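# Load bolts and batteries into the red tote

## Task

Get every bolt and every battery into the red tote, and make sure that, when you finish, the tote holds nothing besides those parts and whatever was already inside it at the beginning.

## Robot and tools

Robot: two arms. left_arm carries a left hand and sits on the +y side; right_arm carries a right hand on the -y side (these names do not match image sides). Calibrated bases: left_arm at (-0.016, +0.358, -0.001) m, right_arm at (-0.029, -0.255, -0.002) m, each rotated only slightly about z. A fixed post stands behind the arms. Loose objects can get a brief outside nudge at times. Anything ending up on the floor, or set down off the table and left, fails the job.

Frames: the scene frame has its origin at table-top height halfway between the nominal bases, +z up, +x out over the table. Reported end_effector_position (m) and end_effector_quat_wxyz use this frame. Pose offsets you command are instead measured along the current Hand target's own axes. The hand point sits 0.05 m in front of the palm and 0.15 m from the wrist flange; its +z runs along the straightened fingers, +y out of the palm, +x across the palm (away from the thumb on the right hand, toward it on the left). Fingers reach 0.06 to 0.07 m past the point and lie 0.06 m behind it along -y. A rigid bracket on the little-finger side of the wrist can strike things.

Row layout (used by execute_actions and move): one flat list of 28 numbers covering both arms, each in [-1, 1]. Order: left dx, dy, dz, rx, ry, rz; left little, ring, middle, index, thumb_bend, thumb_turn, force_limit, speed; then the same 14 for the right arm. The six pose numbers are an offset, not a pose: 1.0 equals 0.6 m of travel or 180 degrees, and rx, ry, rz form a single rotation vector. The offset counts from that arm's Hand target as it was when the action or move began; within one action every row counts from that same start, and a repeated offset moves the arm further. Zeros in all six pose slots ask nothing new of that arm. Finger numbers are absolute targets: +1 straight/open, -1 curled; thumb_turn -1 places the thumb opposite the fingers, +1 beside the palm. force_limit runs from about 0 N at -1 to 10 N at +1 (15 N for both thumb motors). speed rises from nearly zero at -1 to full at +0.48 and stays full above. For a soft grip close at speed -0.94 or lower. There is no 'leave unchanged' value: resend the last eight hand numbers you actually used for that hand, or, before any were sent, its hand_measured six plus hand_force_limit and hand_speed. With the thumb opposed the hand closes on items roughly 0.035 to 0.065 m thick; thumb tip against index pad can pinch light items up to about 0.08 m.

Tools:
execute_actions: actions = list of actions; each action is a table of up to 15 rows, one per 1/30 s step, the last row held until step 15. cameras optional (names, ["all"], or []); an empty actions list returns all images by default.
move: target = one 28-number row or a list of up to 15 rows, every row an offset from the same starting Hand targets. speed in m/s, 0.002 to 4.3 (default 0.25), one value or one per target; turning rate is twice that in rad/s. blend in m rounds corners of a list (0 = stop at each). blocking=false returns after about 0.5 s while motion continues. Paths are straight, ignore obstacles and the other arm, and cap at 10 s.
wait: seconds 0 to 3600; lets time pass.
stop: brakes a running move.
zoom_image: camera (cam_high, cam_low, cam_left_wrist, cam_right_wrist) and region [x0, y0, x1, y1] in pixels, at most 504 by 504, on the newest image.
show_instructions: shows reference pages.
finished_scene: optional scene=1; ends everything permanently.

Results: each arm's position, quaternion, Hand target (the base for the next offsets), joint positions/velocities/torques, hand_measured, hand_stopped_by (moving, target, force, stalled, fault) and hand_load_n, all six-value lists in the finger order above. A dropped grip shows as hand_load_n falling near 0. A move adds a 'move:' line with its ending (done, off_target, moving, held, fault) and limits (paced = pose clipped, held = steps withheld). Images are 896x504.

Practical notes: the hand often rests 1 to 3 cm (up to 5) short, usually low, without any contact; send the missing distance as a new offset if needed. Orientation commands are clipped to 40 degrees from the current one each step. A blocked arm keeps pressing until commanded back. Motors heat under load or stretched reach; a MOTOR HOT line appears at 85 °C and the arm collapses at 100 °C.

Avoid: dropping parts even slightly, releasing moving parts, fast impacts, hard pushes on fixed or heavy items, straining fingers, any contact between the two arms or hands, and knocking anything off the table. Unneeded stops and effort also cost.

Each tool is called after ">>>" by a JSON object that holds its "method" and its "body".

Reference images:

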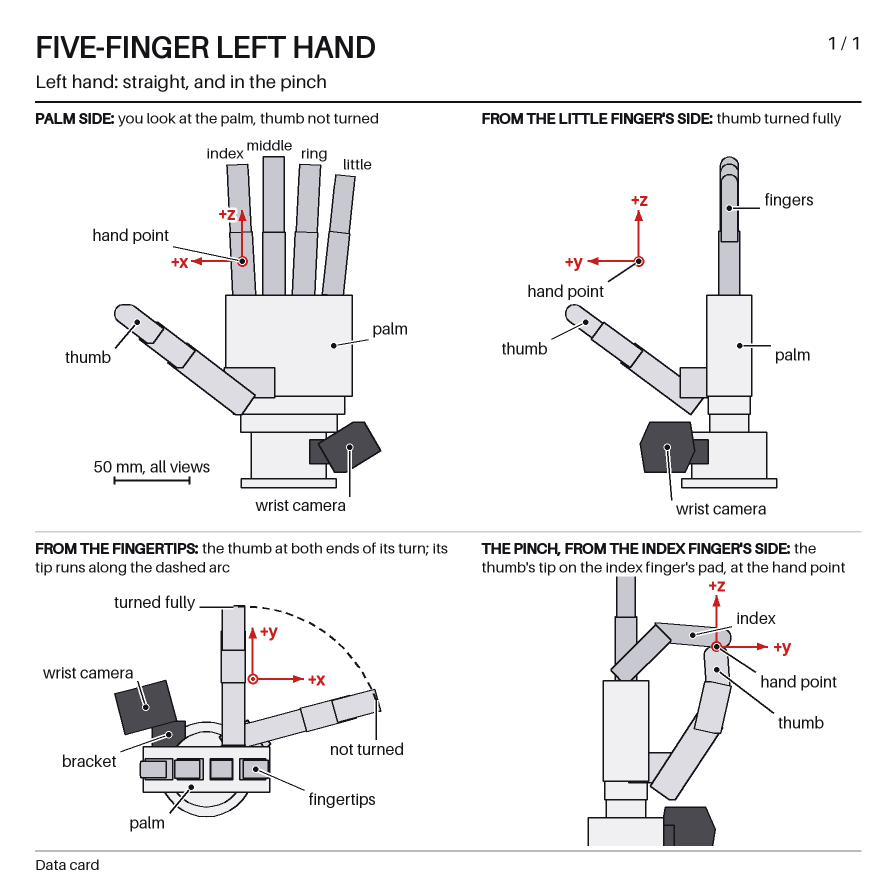

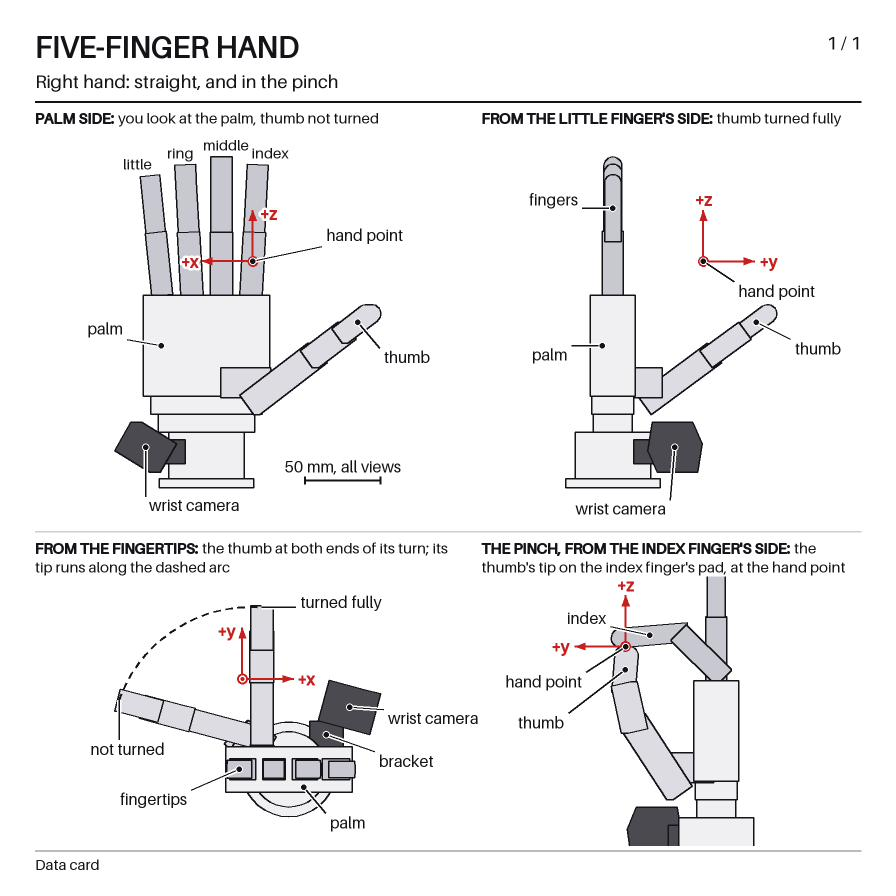

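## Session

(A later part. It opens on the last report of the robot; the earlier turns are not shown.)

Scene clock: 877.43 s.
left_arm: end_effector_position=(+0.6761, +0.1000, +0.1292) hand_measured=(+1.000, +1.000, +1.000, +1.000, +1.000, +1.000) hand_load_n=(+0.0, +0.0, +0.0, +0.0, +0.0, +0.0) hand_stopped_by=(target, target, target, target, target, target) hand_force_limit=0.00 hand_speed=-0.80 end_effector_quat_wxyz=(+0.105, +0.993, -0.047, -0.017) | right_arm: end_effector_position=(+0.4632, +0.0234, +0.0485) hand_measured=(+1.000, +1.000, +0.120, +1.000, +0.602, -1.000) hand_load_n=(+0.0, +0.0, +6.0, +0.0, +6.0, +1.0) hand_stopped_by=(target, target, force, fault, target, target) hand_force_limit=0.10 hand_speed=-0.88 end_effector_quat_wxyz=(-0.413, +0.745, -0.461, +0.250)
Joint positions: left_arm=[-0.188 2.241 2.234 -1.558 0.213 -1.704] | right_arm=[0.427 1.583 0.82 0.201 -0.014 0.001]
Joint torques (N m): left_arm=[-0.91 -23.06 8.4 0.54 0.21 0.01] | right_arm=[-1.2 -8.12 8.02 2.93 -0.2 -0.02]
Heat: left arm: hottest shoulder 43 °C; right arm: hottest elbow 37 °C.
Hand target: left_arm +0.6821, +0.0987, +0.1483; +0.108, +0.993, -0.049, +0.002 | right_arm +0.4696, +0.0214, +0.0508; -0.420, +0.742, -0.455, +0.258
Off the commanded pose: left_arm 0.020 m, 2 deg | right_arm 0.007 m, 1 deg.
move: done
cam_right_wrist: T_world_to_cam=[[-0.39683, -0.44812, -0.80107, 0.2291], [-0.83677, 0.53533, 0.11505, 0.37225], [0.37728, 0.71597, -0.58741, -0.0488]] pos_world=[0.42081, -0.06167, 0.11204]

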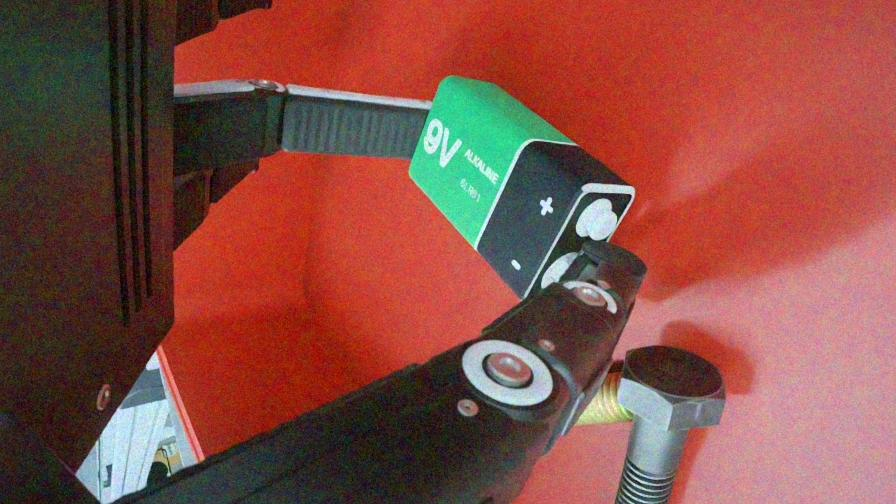

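>>> {"method": "move", "body": {"target": [0,0,0,0,0,0,1,1,1,1,1,1,0,-0.8,0,0.0057,0.0034,0,0,0,1,1,-0.15,1,0.6,-1,0.1,-0.88], "speed": 0.04}}

>>> {"method": "move", "body": {"target": [0,0,0,0,0,0,1,1,1,1,1,1,0,-0.8,0,0.0029,0.0017,0,0,0,1,1,-0.15,1,0.6,-1,0.1,-0.88], "speed": 0.04, "cameras": ["cam_right_wrist"]}}

Scene clock: 880.00 s.
left_arm: end_effector_position=(+0.6761, +0.1000, +0.1292) hand_measured=(+1.000, +1.000, +1.000, +1.000, +1.000, +1.000) hand_load_n=(+0.0, +0.0, +0.0, +0.0, -0.5, +0.0) hand_stopped_by=(target, target, target, target, target, target) hand_force_limit=0.00 hand_speed=-0.80 end_effector_quat_wxyz=(+0.105, +0.993, -0.047, -0.017) | right_arm: end_effector_position=(+0.4647, +0.0243, +0.0473) hand_measured=(+1.000, +1.000, +0.120, +1.000, +0.602, -1.000) hand_load_n=(+0.0, +0.0, +6.0, +0.0, +6.0, +0.5) hand_stopped_by=(target, target, force, fault, target, target) hand_force_limit=0.10 hand_speed=-0.88 end_effector_quat_wxyz=(-0.415, +0.744, -0.460, +0.251)
Joint positions: left_arm=[-0.188 2.241 2.234 -1.558 0.213 -1.704] | right_arm=[0.427 1.589 0.82 0.212 -0.015 0.001]
Joint torques (N m): left_arm=[-0.91 -23.06 8.42 0.53 0.2 0] | right_arm=[-1.26 -8.06 7.68 2.99 -0.23 -0.03]
Heat: left arm: hottest shoulder 43 °C; right arm: hottest elbow 37 °C.
Hand target: left_arm +0.6821, +0.0987, +0.1483; +0.108, +0.993, -0.049, +0.002 | right_arm +0.4696, +0.0215, +0.0468; -0.420, +0.742, -0.455, +0.258
Off the commanded pose: left_arm 0.020 m, 2 deg | right_arm 0.006 m, 1 deg.
move: done

Scene clock: 880.50 s.
left_arm: end_effector_position=(+0.6761, +0.1000, +0.1292) hand_measured=(+1.000, +1.000, +1.000, +1.000, +1.000, +1.000) hand_load_n=(+0.0, +0.0, +0.0, +0.0, -0.5, +0.0) hand_stopped_by=(target, target, target, target, target, target) hand_force_limit=0.00 hand_speed=-0.80 end_effector_quat_wxyz=(+0.105, +0.993, -0.047, -0.017) | right_arm: end_effector_position=(+0.4647, +0.0242, +0.0457) hand_measured=(+1.000, +1.000, +0.120, +1.000, +0.602, -1.000) hand_load_n=(+0.0, +0.0, +6.0, +0.0, +6.0, +0.5) hand_stopped_by=(target, target, force, fault, target, target) hand_force_limit=0.10 hand_speed=-0.88 end_effector_quat_wxyz=(-0.416, +0.743, -0.460, +0.251)
Joint positions: left_arm=[-0.188 2.241 2.234 -1.558 0.213 -1.704] | right_arm=[0.427 1.593 0.817 0.22 -0.015 0.001]
Joint torques (N m): left_arm=[-0.85 -23.06 8.4 0.53 0.21 0] | right_arm=[-1.26 -8.41 7.79 2.92 -0.22 -0.02]
Heat: left arm: hottest shoulder 43 °C; right arm: hottest elbow 37 °C.
Hand target: left_arm +0.6821, +0.0987, +0.1483; +0.108, +0.993, -0.049, +0.002 | right_arm +0.4695, +0.0214, +0.0447; -0.420, +0.742, -0.455, +0.258
Off the commanded pose: left_arm 0.020 m, 2 deg | right_arm 0.006 m, 1 deg.
move: done
cam_right_wrist: T_world_to_cam=[[-0.3918, -0.44565, -0.80491, 0.22558], [-0.83764, 0.53468, 0.1117, 0.37401], [0.3806, 0.71799, -0.58279, -0.05346]] pos_world=[0.42202, -0.06107, 0.10865]

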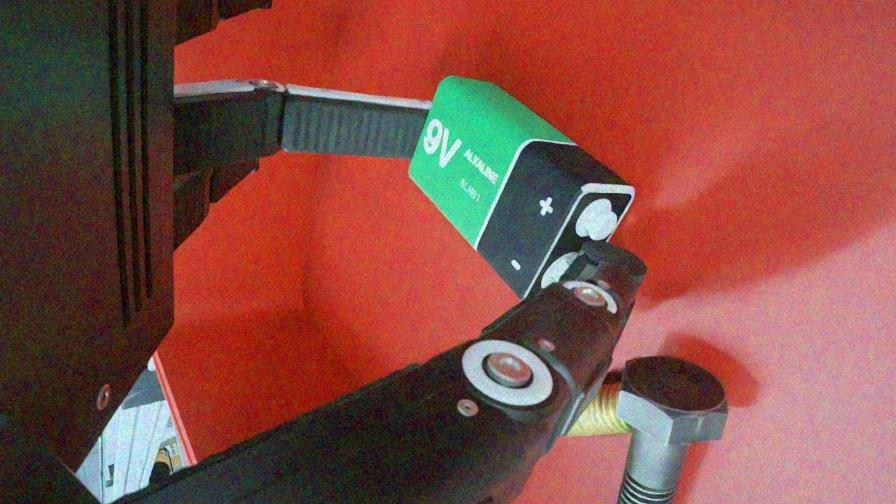

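>>> {"method": "move", "body": {"target": [0,0,0,0,0,0,1,1,1,1,1,1,0,-0.8,0,0.0029,0.0017,0,0,0,1,1,-0.15,1,0.6,-1,0.1,-0.88], "speed": 0.04}}

Scene clock: 883.80 s.
left_arm: end_effector_position=(+0.6761, +0.1000, +0.1292) hand_measured=(+1.000, +1.000, +1.000, +1.000, +1.000, +1.000) hand_load_n=(+0.0, +0.0, +0.0, +0.0, -0.5, +0.0) hand_stopped_by=(target, target, target, target, target, target) hand_force_limit=0.00 hand_speed=-0.80 end_effector_quat_wxyz=(+0.105, +0.993, -0.047, -0.017) | right_arm: end_effector_position=(+0.4655, +0.0246, +0.0456) hand_measured=(+1.000, +1.000, +0.120, +1.000, +0.602, -1.000) hand_load_n=(+0.0, +0.0, +6.0, +0.0, +6.5, +0.5) hand_stopped_by=(target, target, force, fault, target, target) hand_force_limit=0.10 hand_speed=-0.88 end_effector_quat_wxyz=(-0.417, +0.743, -0.459, +0.252)
Joint positions: left_arm=[-0.188 2.241 2.234 -1.558 0.213 -1.704] | right_arm=[0.427 1.595 0.817 0.226 -0.015 0.001]
Joint torques (N m): left_arm=[-0.79 -23.12 8.42 0.55 0.2 0] | right_arm=[-1.49 -7.88 7.54 2.93 -0.21 -0.02]
Heat: left arm: hottest shoulder 43 °C; right arm: hottest elbow 37 °C.
Hand target: left_arm +0.6821, +0.0987, +0.1483; +0.108, +0.993, -0.049, +0.002 | right_arm +0.4695, +0.0214, +0.0427; -0.420, +0.742, -0.455, +0.258
Off the commanded pose: left_arm 0.020 m, 2 deg | right_arm 0.006 m, 1 deg.
move: done

>>> {"method": "move", "body": {"target": [0,0,0,0,0,0,1,1,1,1,1,1,0,-0.8,0,0.0029,0.0017,0,0,0,1,1,-0.15,1,0.6,-1,0.1,-0.88], "speed": 0.04, "cameras": ["cam_right_wrist"]}}

Scene clock: 885.93 s.
left_arm: end_effector_position=(+0.6761, +0.1000, +0.1292) hand_measured=(+1.000, +1.000, +1.000, +1.000, +1.000, +1.000) hand_load_n=(+0.0, +0.0, +0.0, +0.0, +0.0, +0.0) hand_stopped_by=(target, target, target, target, target, target) hand_force_limit=0.00 hand_speed=-0.80 end_effector_quat_wxyz=(+0.105, +0.993, -0.047, -0.017) | right_arm: end_effector_position=(+0.4657, +0.0247, +0.0453) hand_measured=(+1.000, +1.000, +0.120, +1.000, +0.602, -1.000) hand_load_n=(+0.0, +0.0, +5.5, +0.0, +6.5, +0.5) hand_stopped_by=(target, target, force, fault, target, target) hand_force_limit=0.10 hand_speed=-0.88 end_effector_quat_wxyz=(-0.419, +0.742, -0.459, +0.253)
Joint positions: left_arm=[-0.188 2.241 2.234 -1.558 0.213 -1.704] | right_arm=[0.427 1.596 0.814 0.234 -0.015 0.001]
Joint torques (N m): left_arm=[-0.91 -23.06 8.42 0.54 0.2 0] | right_arm=[-1.55 -7.47 7.6 2.92 -0.22 -0.02]
Heat: left arm: hottest shoulder 43 °C; right arm: hottest elbow 37 °C.
Hand target: left_arm +0.6821, +0.0987, +0.1483; +0.108, +0.993, -0.049, +0.002 | right_arm +0.4695, +0.0214, +0.0408; -0.420, +0.742, -0.455, +0.258
Off the commanded pose: left_arm 0.020 m, 2 deg | right_arm 0.007 m, 1 deg.
move: done
cam_right_wrist: T_world_to_cam=[[-0.38628, -0.44295, -0.80906, 0.22343], [-0.83837, 0.53435, 0.10772, 0.37519], [0.38461, 0.7199, -0.57777, -0.0566]] pos_world=[0.42262, -0.06076, 0.10766]

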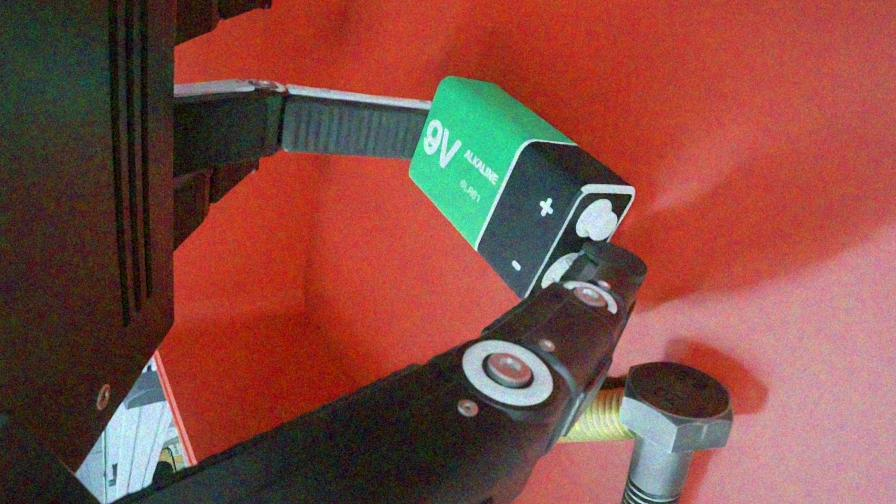

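>>> {"method": "move", "body": {"target": [[0,0,0,0,0,0,1,1,1,1,1,1,0,-0.8,0,-0.0043,-0.0026,0,0,0,1,1,-0.15,1,0.6,-1,0.1,-0.88],[0,0,0,0,0,0,1,1,1,1,1,1,0,-0.8,0,-0.0043,-0.0026,0,0,0,1,1,-0.15,1,0.72,-1,0.1,-0.85]], "speed": 0.04, "cameras": ["cam_right_wrist"]}}

Scene clock: 889.73 s.
left_arm: end_effector_position=(+0.6761, +0.1000, +0.1292) hand_measured=(+1.000, +1.000, +1.000, +1.000, +1.000, +1.000) hand_load_n=(+0.0, +0.0, +0.0, +0.0, +0.0, +0.0) hand_stopped_by=(target, target, target, target, target, target) hand_force_limit=0.00 hand_speed=-0.80 end_effector_quat_wxyz=(+0.105, +0.993, -0.047, -0.017) | right_arm: end_effector_position=(+0.4657, +0.0247, +0.0453) hand_measured=(+1.000, +1.000, +0.120, +1.000, +0.720, -1.000) hand_load_n=(+0.0, +0.0, +0.5, +0.0, +0.0, +0.0) hand_stopped_by=(target, target, force, fault, target, target) hand_force_limit=0.10 hand_speed=-0.85 end_effector_quat_wxyz=(-0.419, +0.742, -0.459, +0.253)
Joint positions: left_arm=[-0.188 2.241 2.234 -1.558 0.213 -1.704] | right_arm=[0.427 1.596 0.814 0.234 -0.015 0.001]
Joint torques (N m): left_arm=[-0.91 -23.06 8.39 0.54 0.21 0] | right_arm=[-1.26 -7.94 7.83 2.5 -0.21 -0.02]
Heat: left arm: hottest shoulder 43 °C; right arm: hottest elbow 36 °C.
Hand target: left_arm +0.6821, +0.0987, +0.1483; +0.108, +0.993, -0.049, +0.002 | right_arm +0.4695, +0.0214, +0.0439; -0.420, +0.742, -0.455, +0.258
Off the commanded pose: left_arm 0.020 m, 2 deg | right_arm 0.005 m, 1 deg.
move: done
cam_right_wrist: T_world_to_cam=[[-0.38628, -0.44295, -0.80906, 0.22343], [-0.83837, 0.53435, 0.10772, 0.37519], [0.38461, 0.7199, -0.57777, -0.0566]] pos_world=[0.42262, -0.06076, 0.10766]

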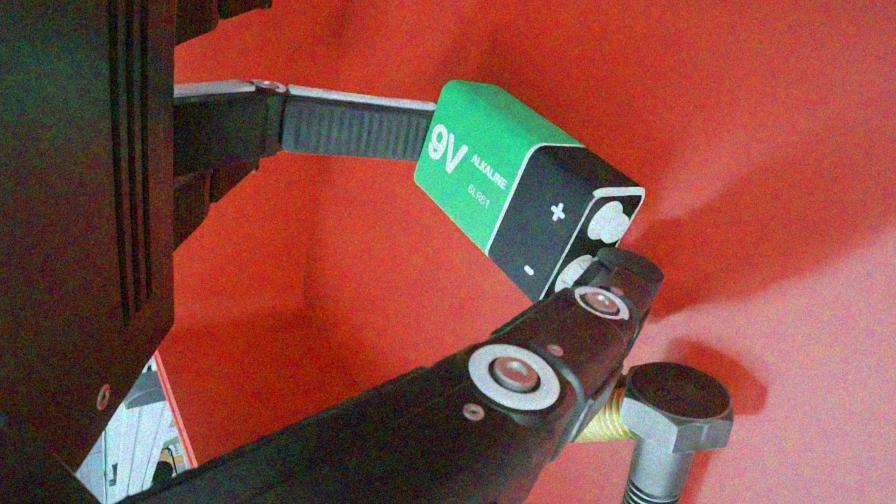

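>>> {"method": "move", "body": {"target": [[0,0,0,0,0,0,1,1,1,1,1,1,0,-0.8,0,0,0,0,0,0,1,1,0.3,1,0.72,-1,0.1,-0.8],[0,0,0,0,0,0,1,1,1,1,1,1,0,-0.8,0,-0.0416,0.002,0,0,0,1,1,0.3,1,0.72,-1,0.1,-0.8],[0,0,0,0,0,0,1,1,1,1,1,1,0,-0.8,0,-0.1,-0.024,0,0,0,1,1,0.3,1,0.72,-1,0.1,-0.8]], "speed": 0.05, "blend": [0,0.01,0], "cameras": ["cam_right_wrist"]}}

Scene clock: 897.67 s.
left_arm: end_effector_position=(+0.6761, +0.1000, +0.1292) hand_measured=(+1.000, +1.000, +1.000, +1.000, +1.000, +1.000) hand_load_n=(+0.0, +0.0, +0.0, +0.0, +0.0, +0.0) hand_stopped_by=(target, target, target, target, target, target) hand_force_limit=0.00 hand_speed=-0.80 end_effector_quat_wxyz=(+0.105, +0.993, -0.047, -0.017) | right_arm: end_effector_position=(+0.4658, +0.0249, +0.0715) hand_measured=(+1.000, +1.000, +0.300, +1.000, +0.720, -1.000) hand_load_n=(+0.0, +0.0, +0.0, +0.0, +0.0, +0.0) hand_stopped_by=(target, target, target, fault, target, target) hand_force_limit=0.10 hand_speed=-0.80 end_effector_quat_wxyz=(-0.401, +0.752, -0.465, +0.242)
Joint positions: left_arm=[-0.188 2.241 2.234 -1.558 0.213 -1.704] | right_arm=[0.427 1.546 0.877 0.072 -0.015 0.001]
Joint torques (N m): left_arm=[-0.85 -23 8.42 0.54 0.2 0] | right_arm=[-1.38 -9.7 12.75 1.62 -0.15 -0.02]
Heat: left arm: hottest shoulder 43 °C; right arm: hottest elbow 36 °C.
Hand target: left_arm +0.6821, +0.0987, +0.1483; +0.108, +0.993, -0.049, +0.002 | right_arm +0.4860, +0.0299, +0.1027; -0.420, +0.742, -0.455, +0.258
Off the commanded pose: left_arm 0.020 m, 2 deg | right_arm 0.037 m, 3 deg.
move: off_target (right_arm)
cam_right_wrist: T_world_to_cam=[[-0.42109, -0.46006, -0.78168, 0.25944], [-0.83327, 0.53663, 0.13305, 0.36805], [0.35826, 0.70738, -0.60932, -0.02666]] pos_world=[0.42548, -0.05928, 0.13759]

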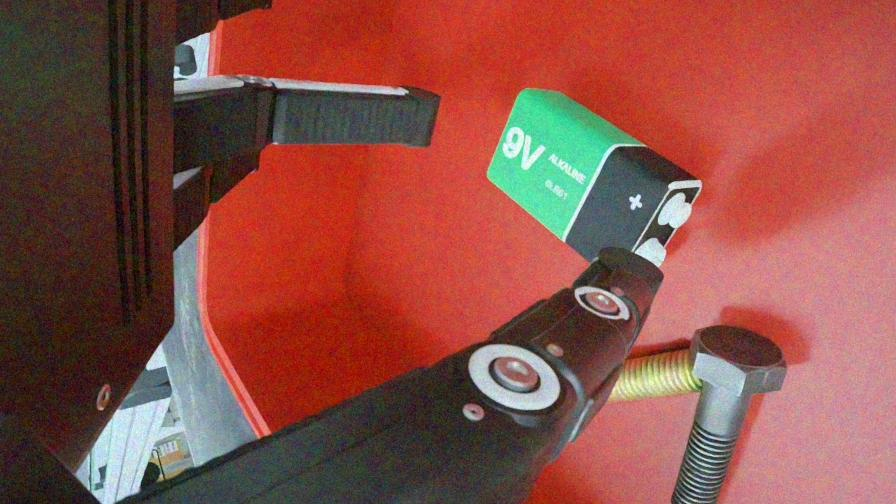

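>>> {"method": "move", "body": {"target": [[0,0,0,0,0,0,1,1,1,1,1,1,0,-0.8,0,-0.1857,-0.1116,0,0,0,1,1,0.3,1,0.72,-1,0.1,-0.8],[0,0,0,0,0,0,1,1,1,1,1,1,0,-0.8,0.3659,-0.0217,-0.3746,0,0,0,1,1,0.3,1,0.72,-1,0.1,-0.8]], "speed": [0.12,0.2], "blend": [0.03,0], "cameras": ["cam_high","cam_low"]}}

>>> {"method": "zoom_image", "body": {"camera": "cam_high", "region": [300, 160, 500, 330]}}

Scene clock: 904.30 s.
left_arm: end_effector_position=(+0.6761, +0.1000, +0.1292) hand_measured=(+1.000, +1.000, +1.000, +1.000, +1.000, +1.000) hand_load_n=(+0.0, +0.0, +0.0, +0.0, +0.0, +0.0) hand_stopped_by=(target, target, target, target, target, target) hand_force_limit=0.00 hand_speed=-0.80 end_effector_quat_wxyz=(+0.105, +0.993, -0.047, -0.017) | right_arm: end_effector_position=(+0.4210, -0.2508, +0.2227) hand_measured=(+1.000, +1.000, +0.300, +1.000, +0.720, -1.000) hand_load_n=(-0.5, +0.0, +0.0, +0.0, +0.0, +0.0) hand_stopped_by=(target, target, target, fault, target, target) hand_force_limit=0.10 hand_speed=-0.80 end_effector_quat_wxyz=(-0.419, +0.739, -0.464, +0.252)
Joint positions: left_arm=[-0.188 2.241 2.234 -1.558 0.213 -1.704] | right_arm=[-0.27 1.135 0.927 -0.471 -0.588 -0.402]
Joint torques (N m): left_arm=[-0.91 -23.06 8.4 0.53 0.21 0] | right_arm=[-0.91 -5.95 10.69 1.47 -0.53 -0.05]
Heat: left arm: hottest shoulder 43 °C; right arm: hottest elbow 37 °C.
Hand target: left_arm +0.6821, +0.0987, +0.1483; +0.108, +0.993, -0.049, +0.002 | right_arm +0.4197, -0.2500, +0.2298; -0.420, +0.742, -0.455, +0.258
Off the commanded pose: left_arm 0.020 m, 2 deg | right_arm 0.007 m, 1 deg.
move: done

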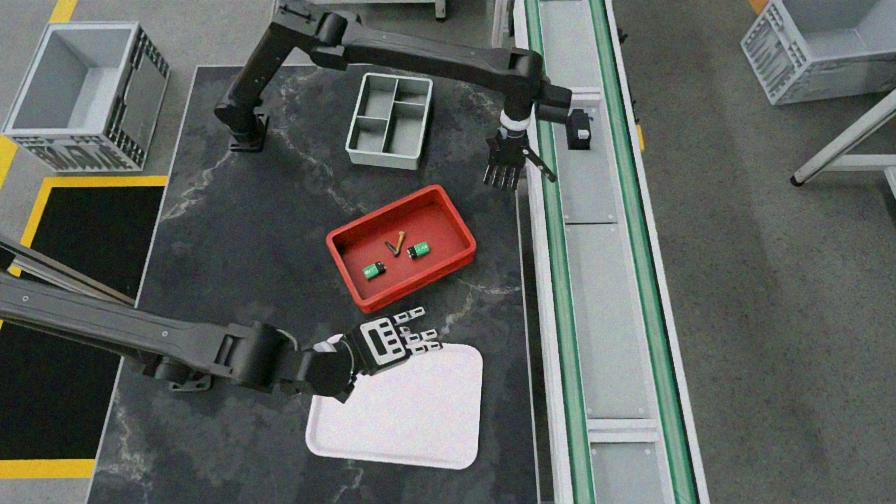

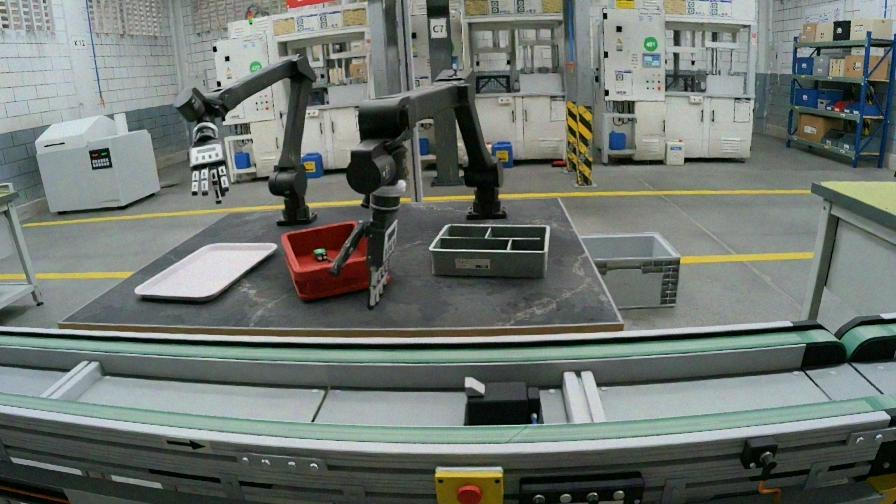

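Scaled by 2.520.

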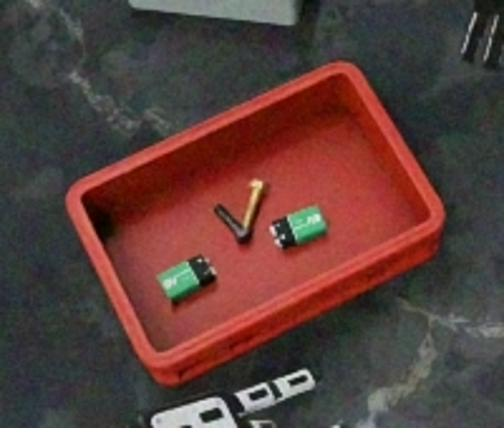

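>>> {"method": "zoom_image", "body": {"camera": "cam_high", "region": [180, 60, 560, 480]}}

Scaled by 1.200.

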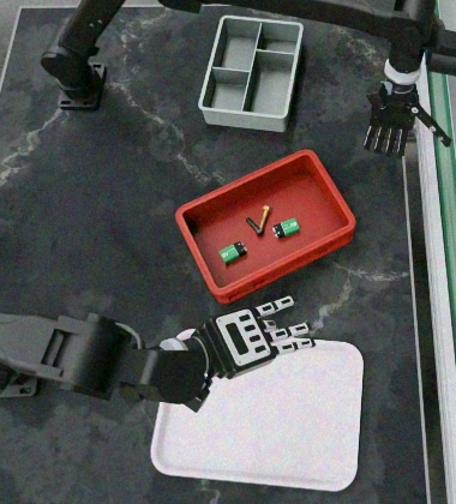

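>>> {"method": "finished_scene", "body": {}}

The scene is finished: the task was done.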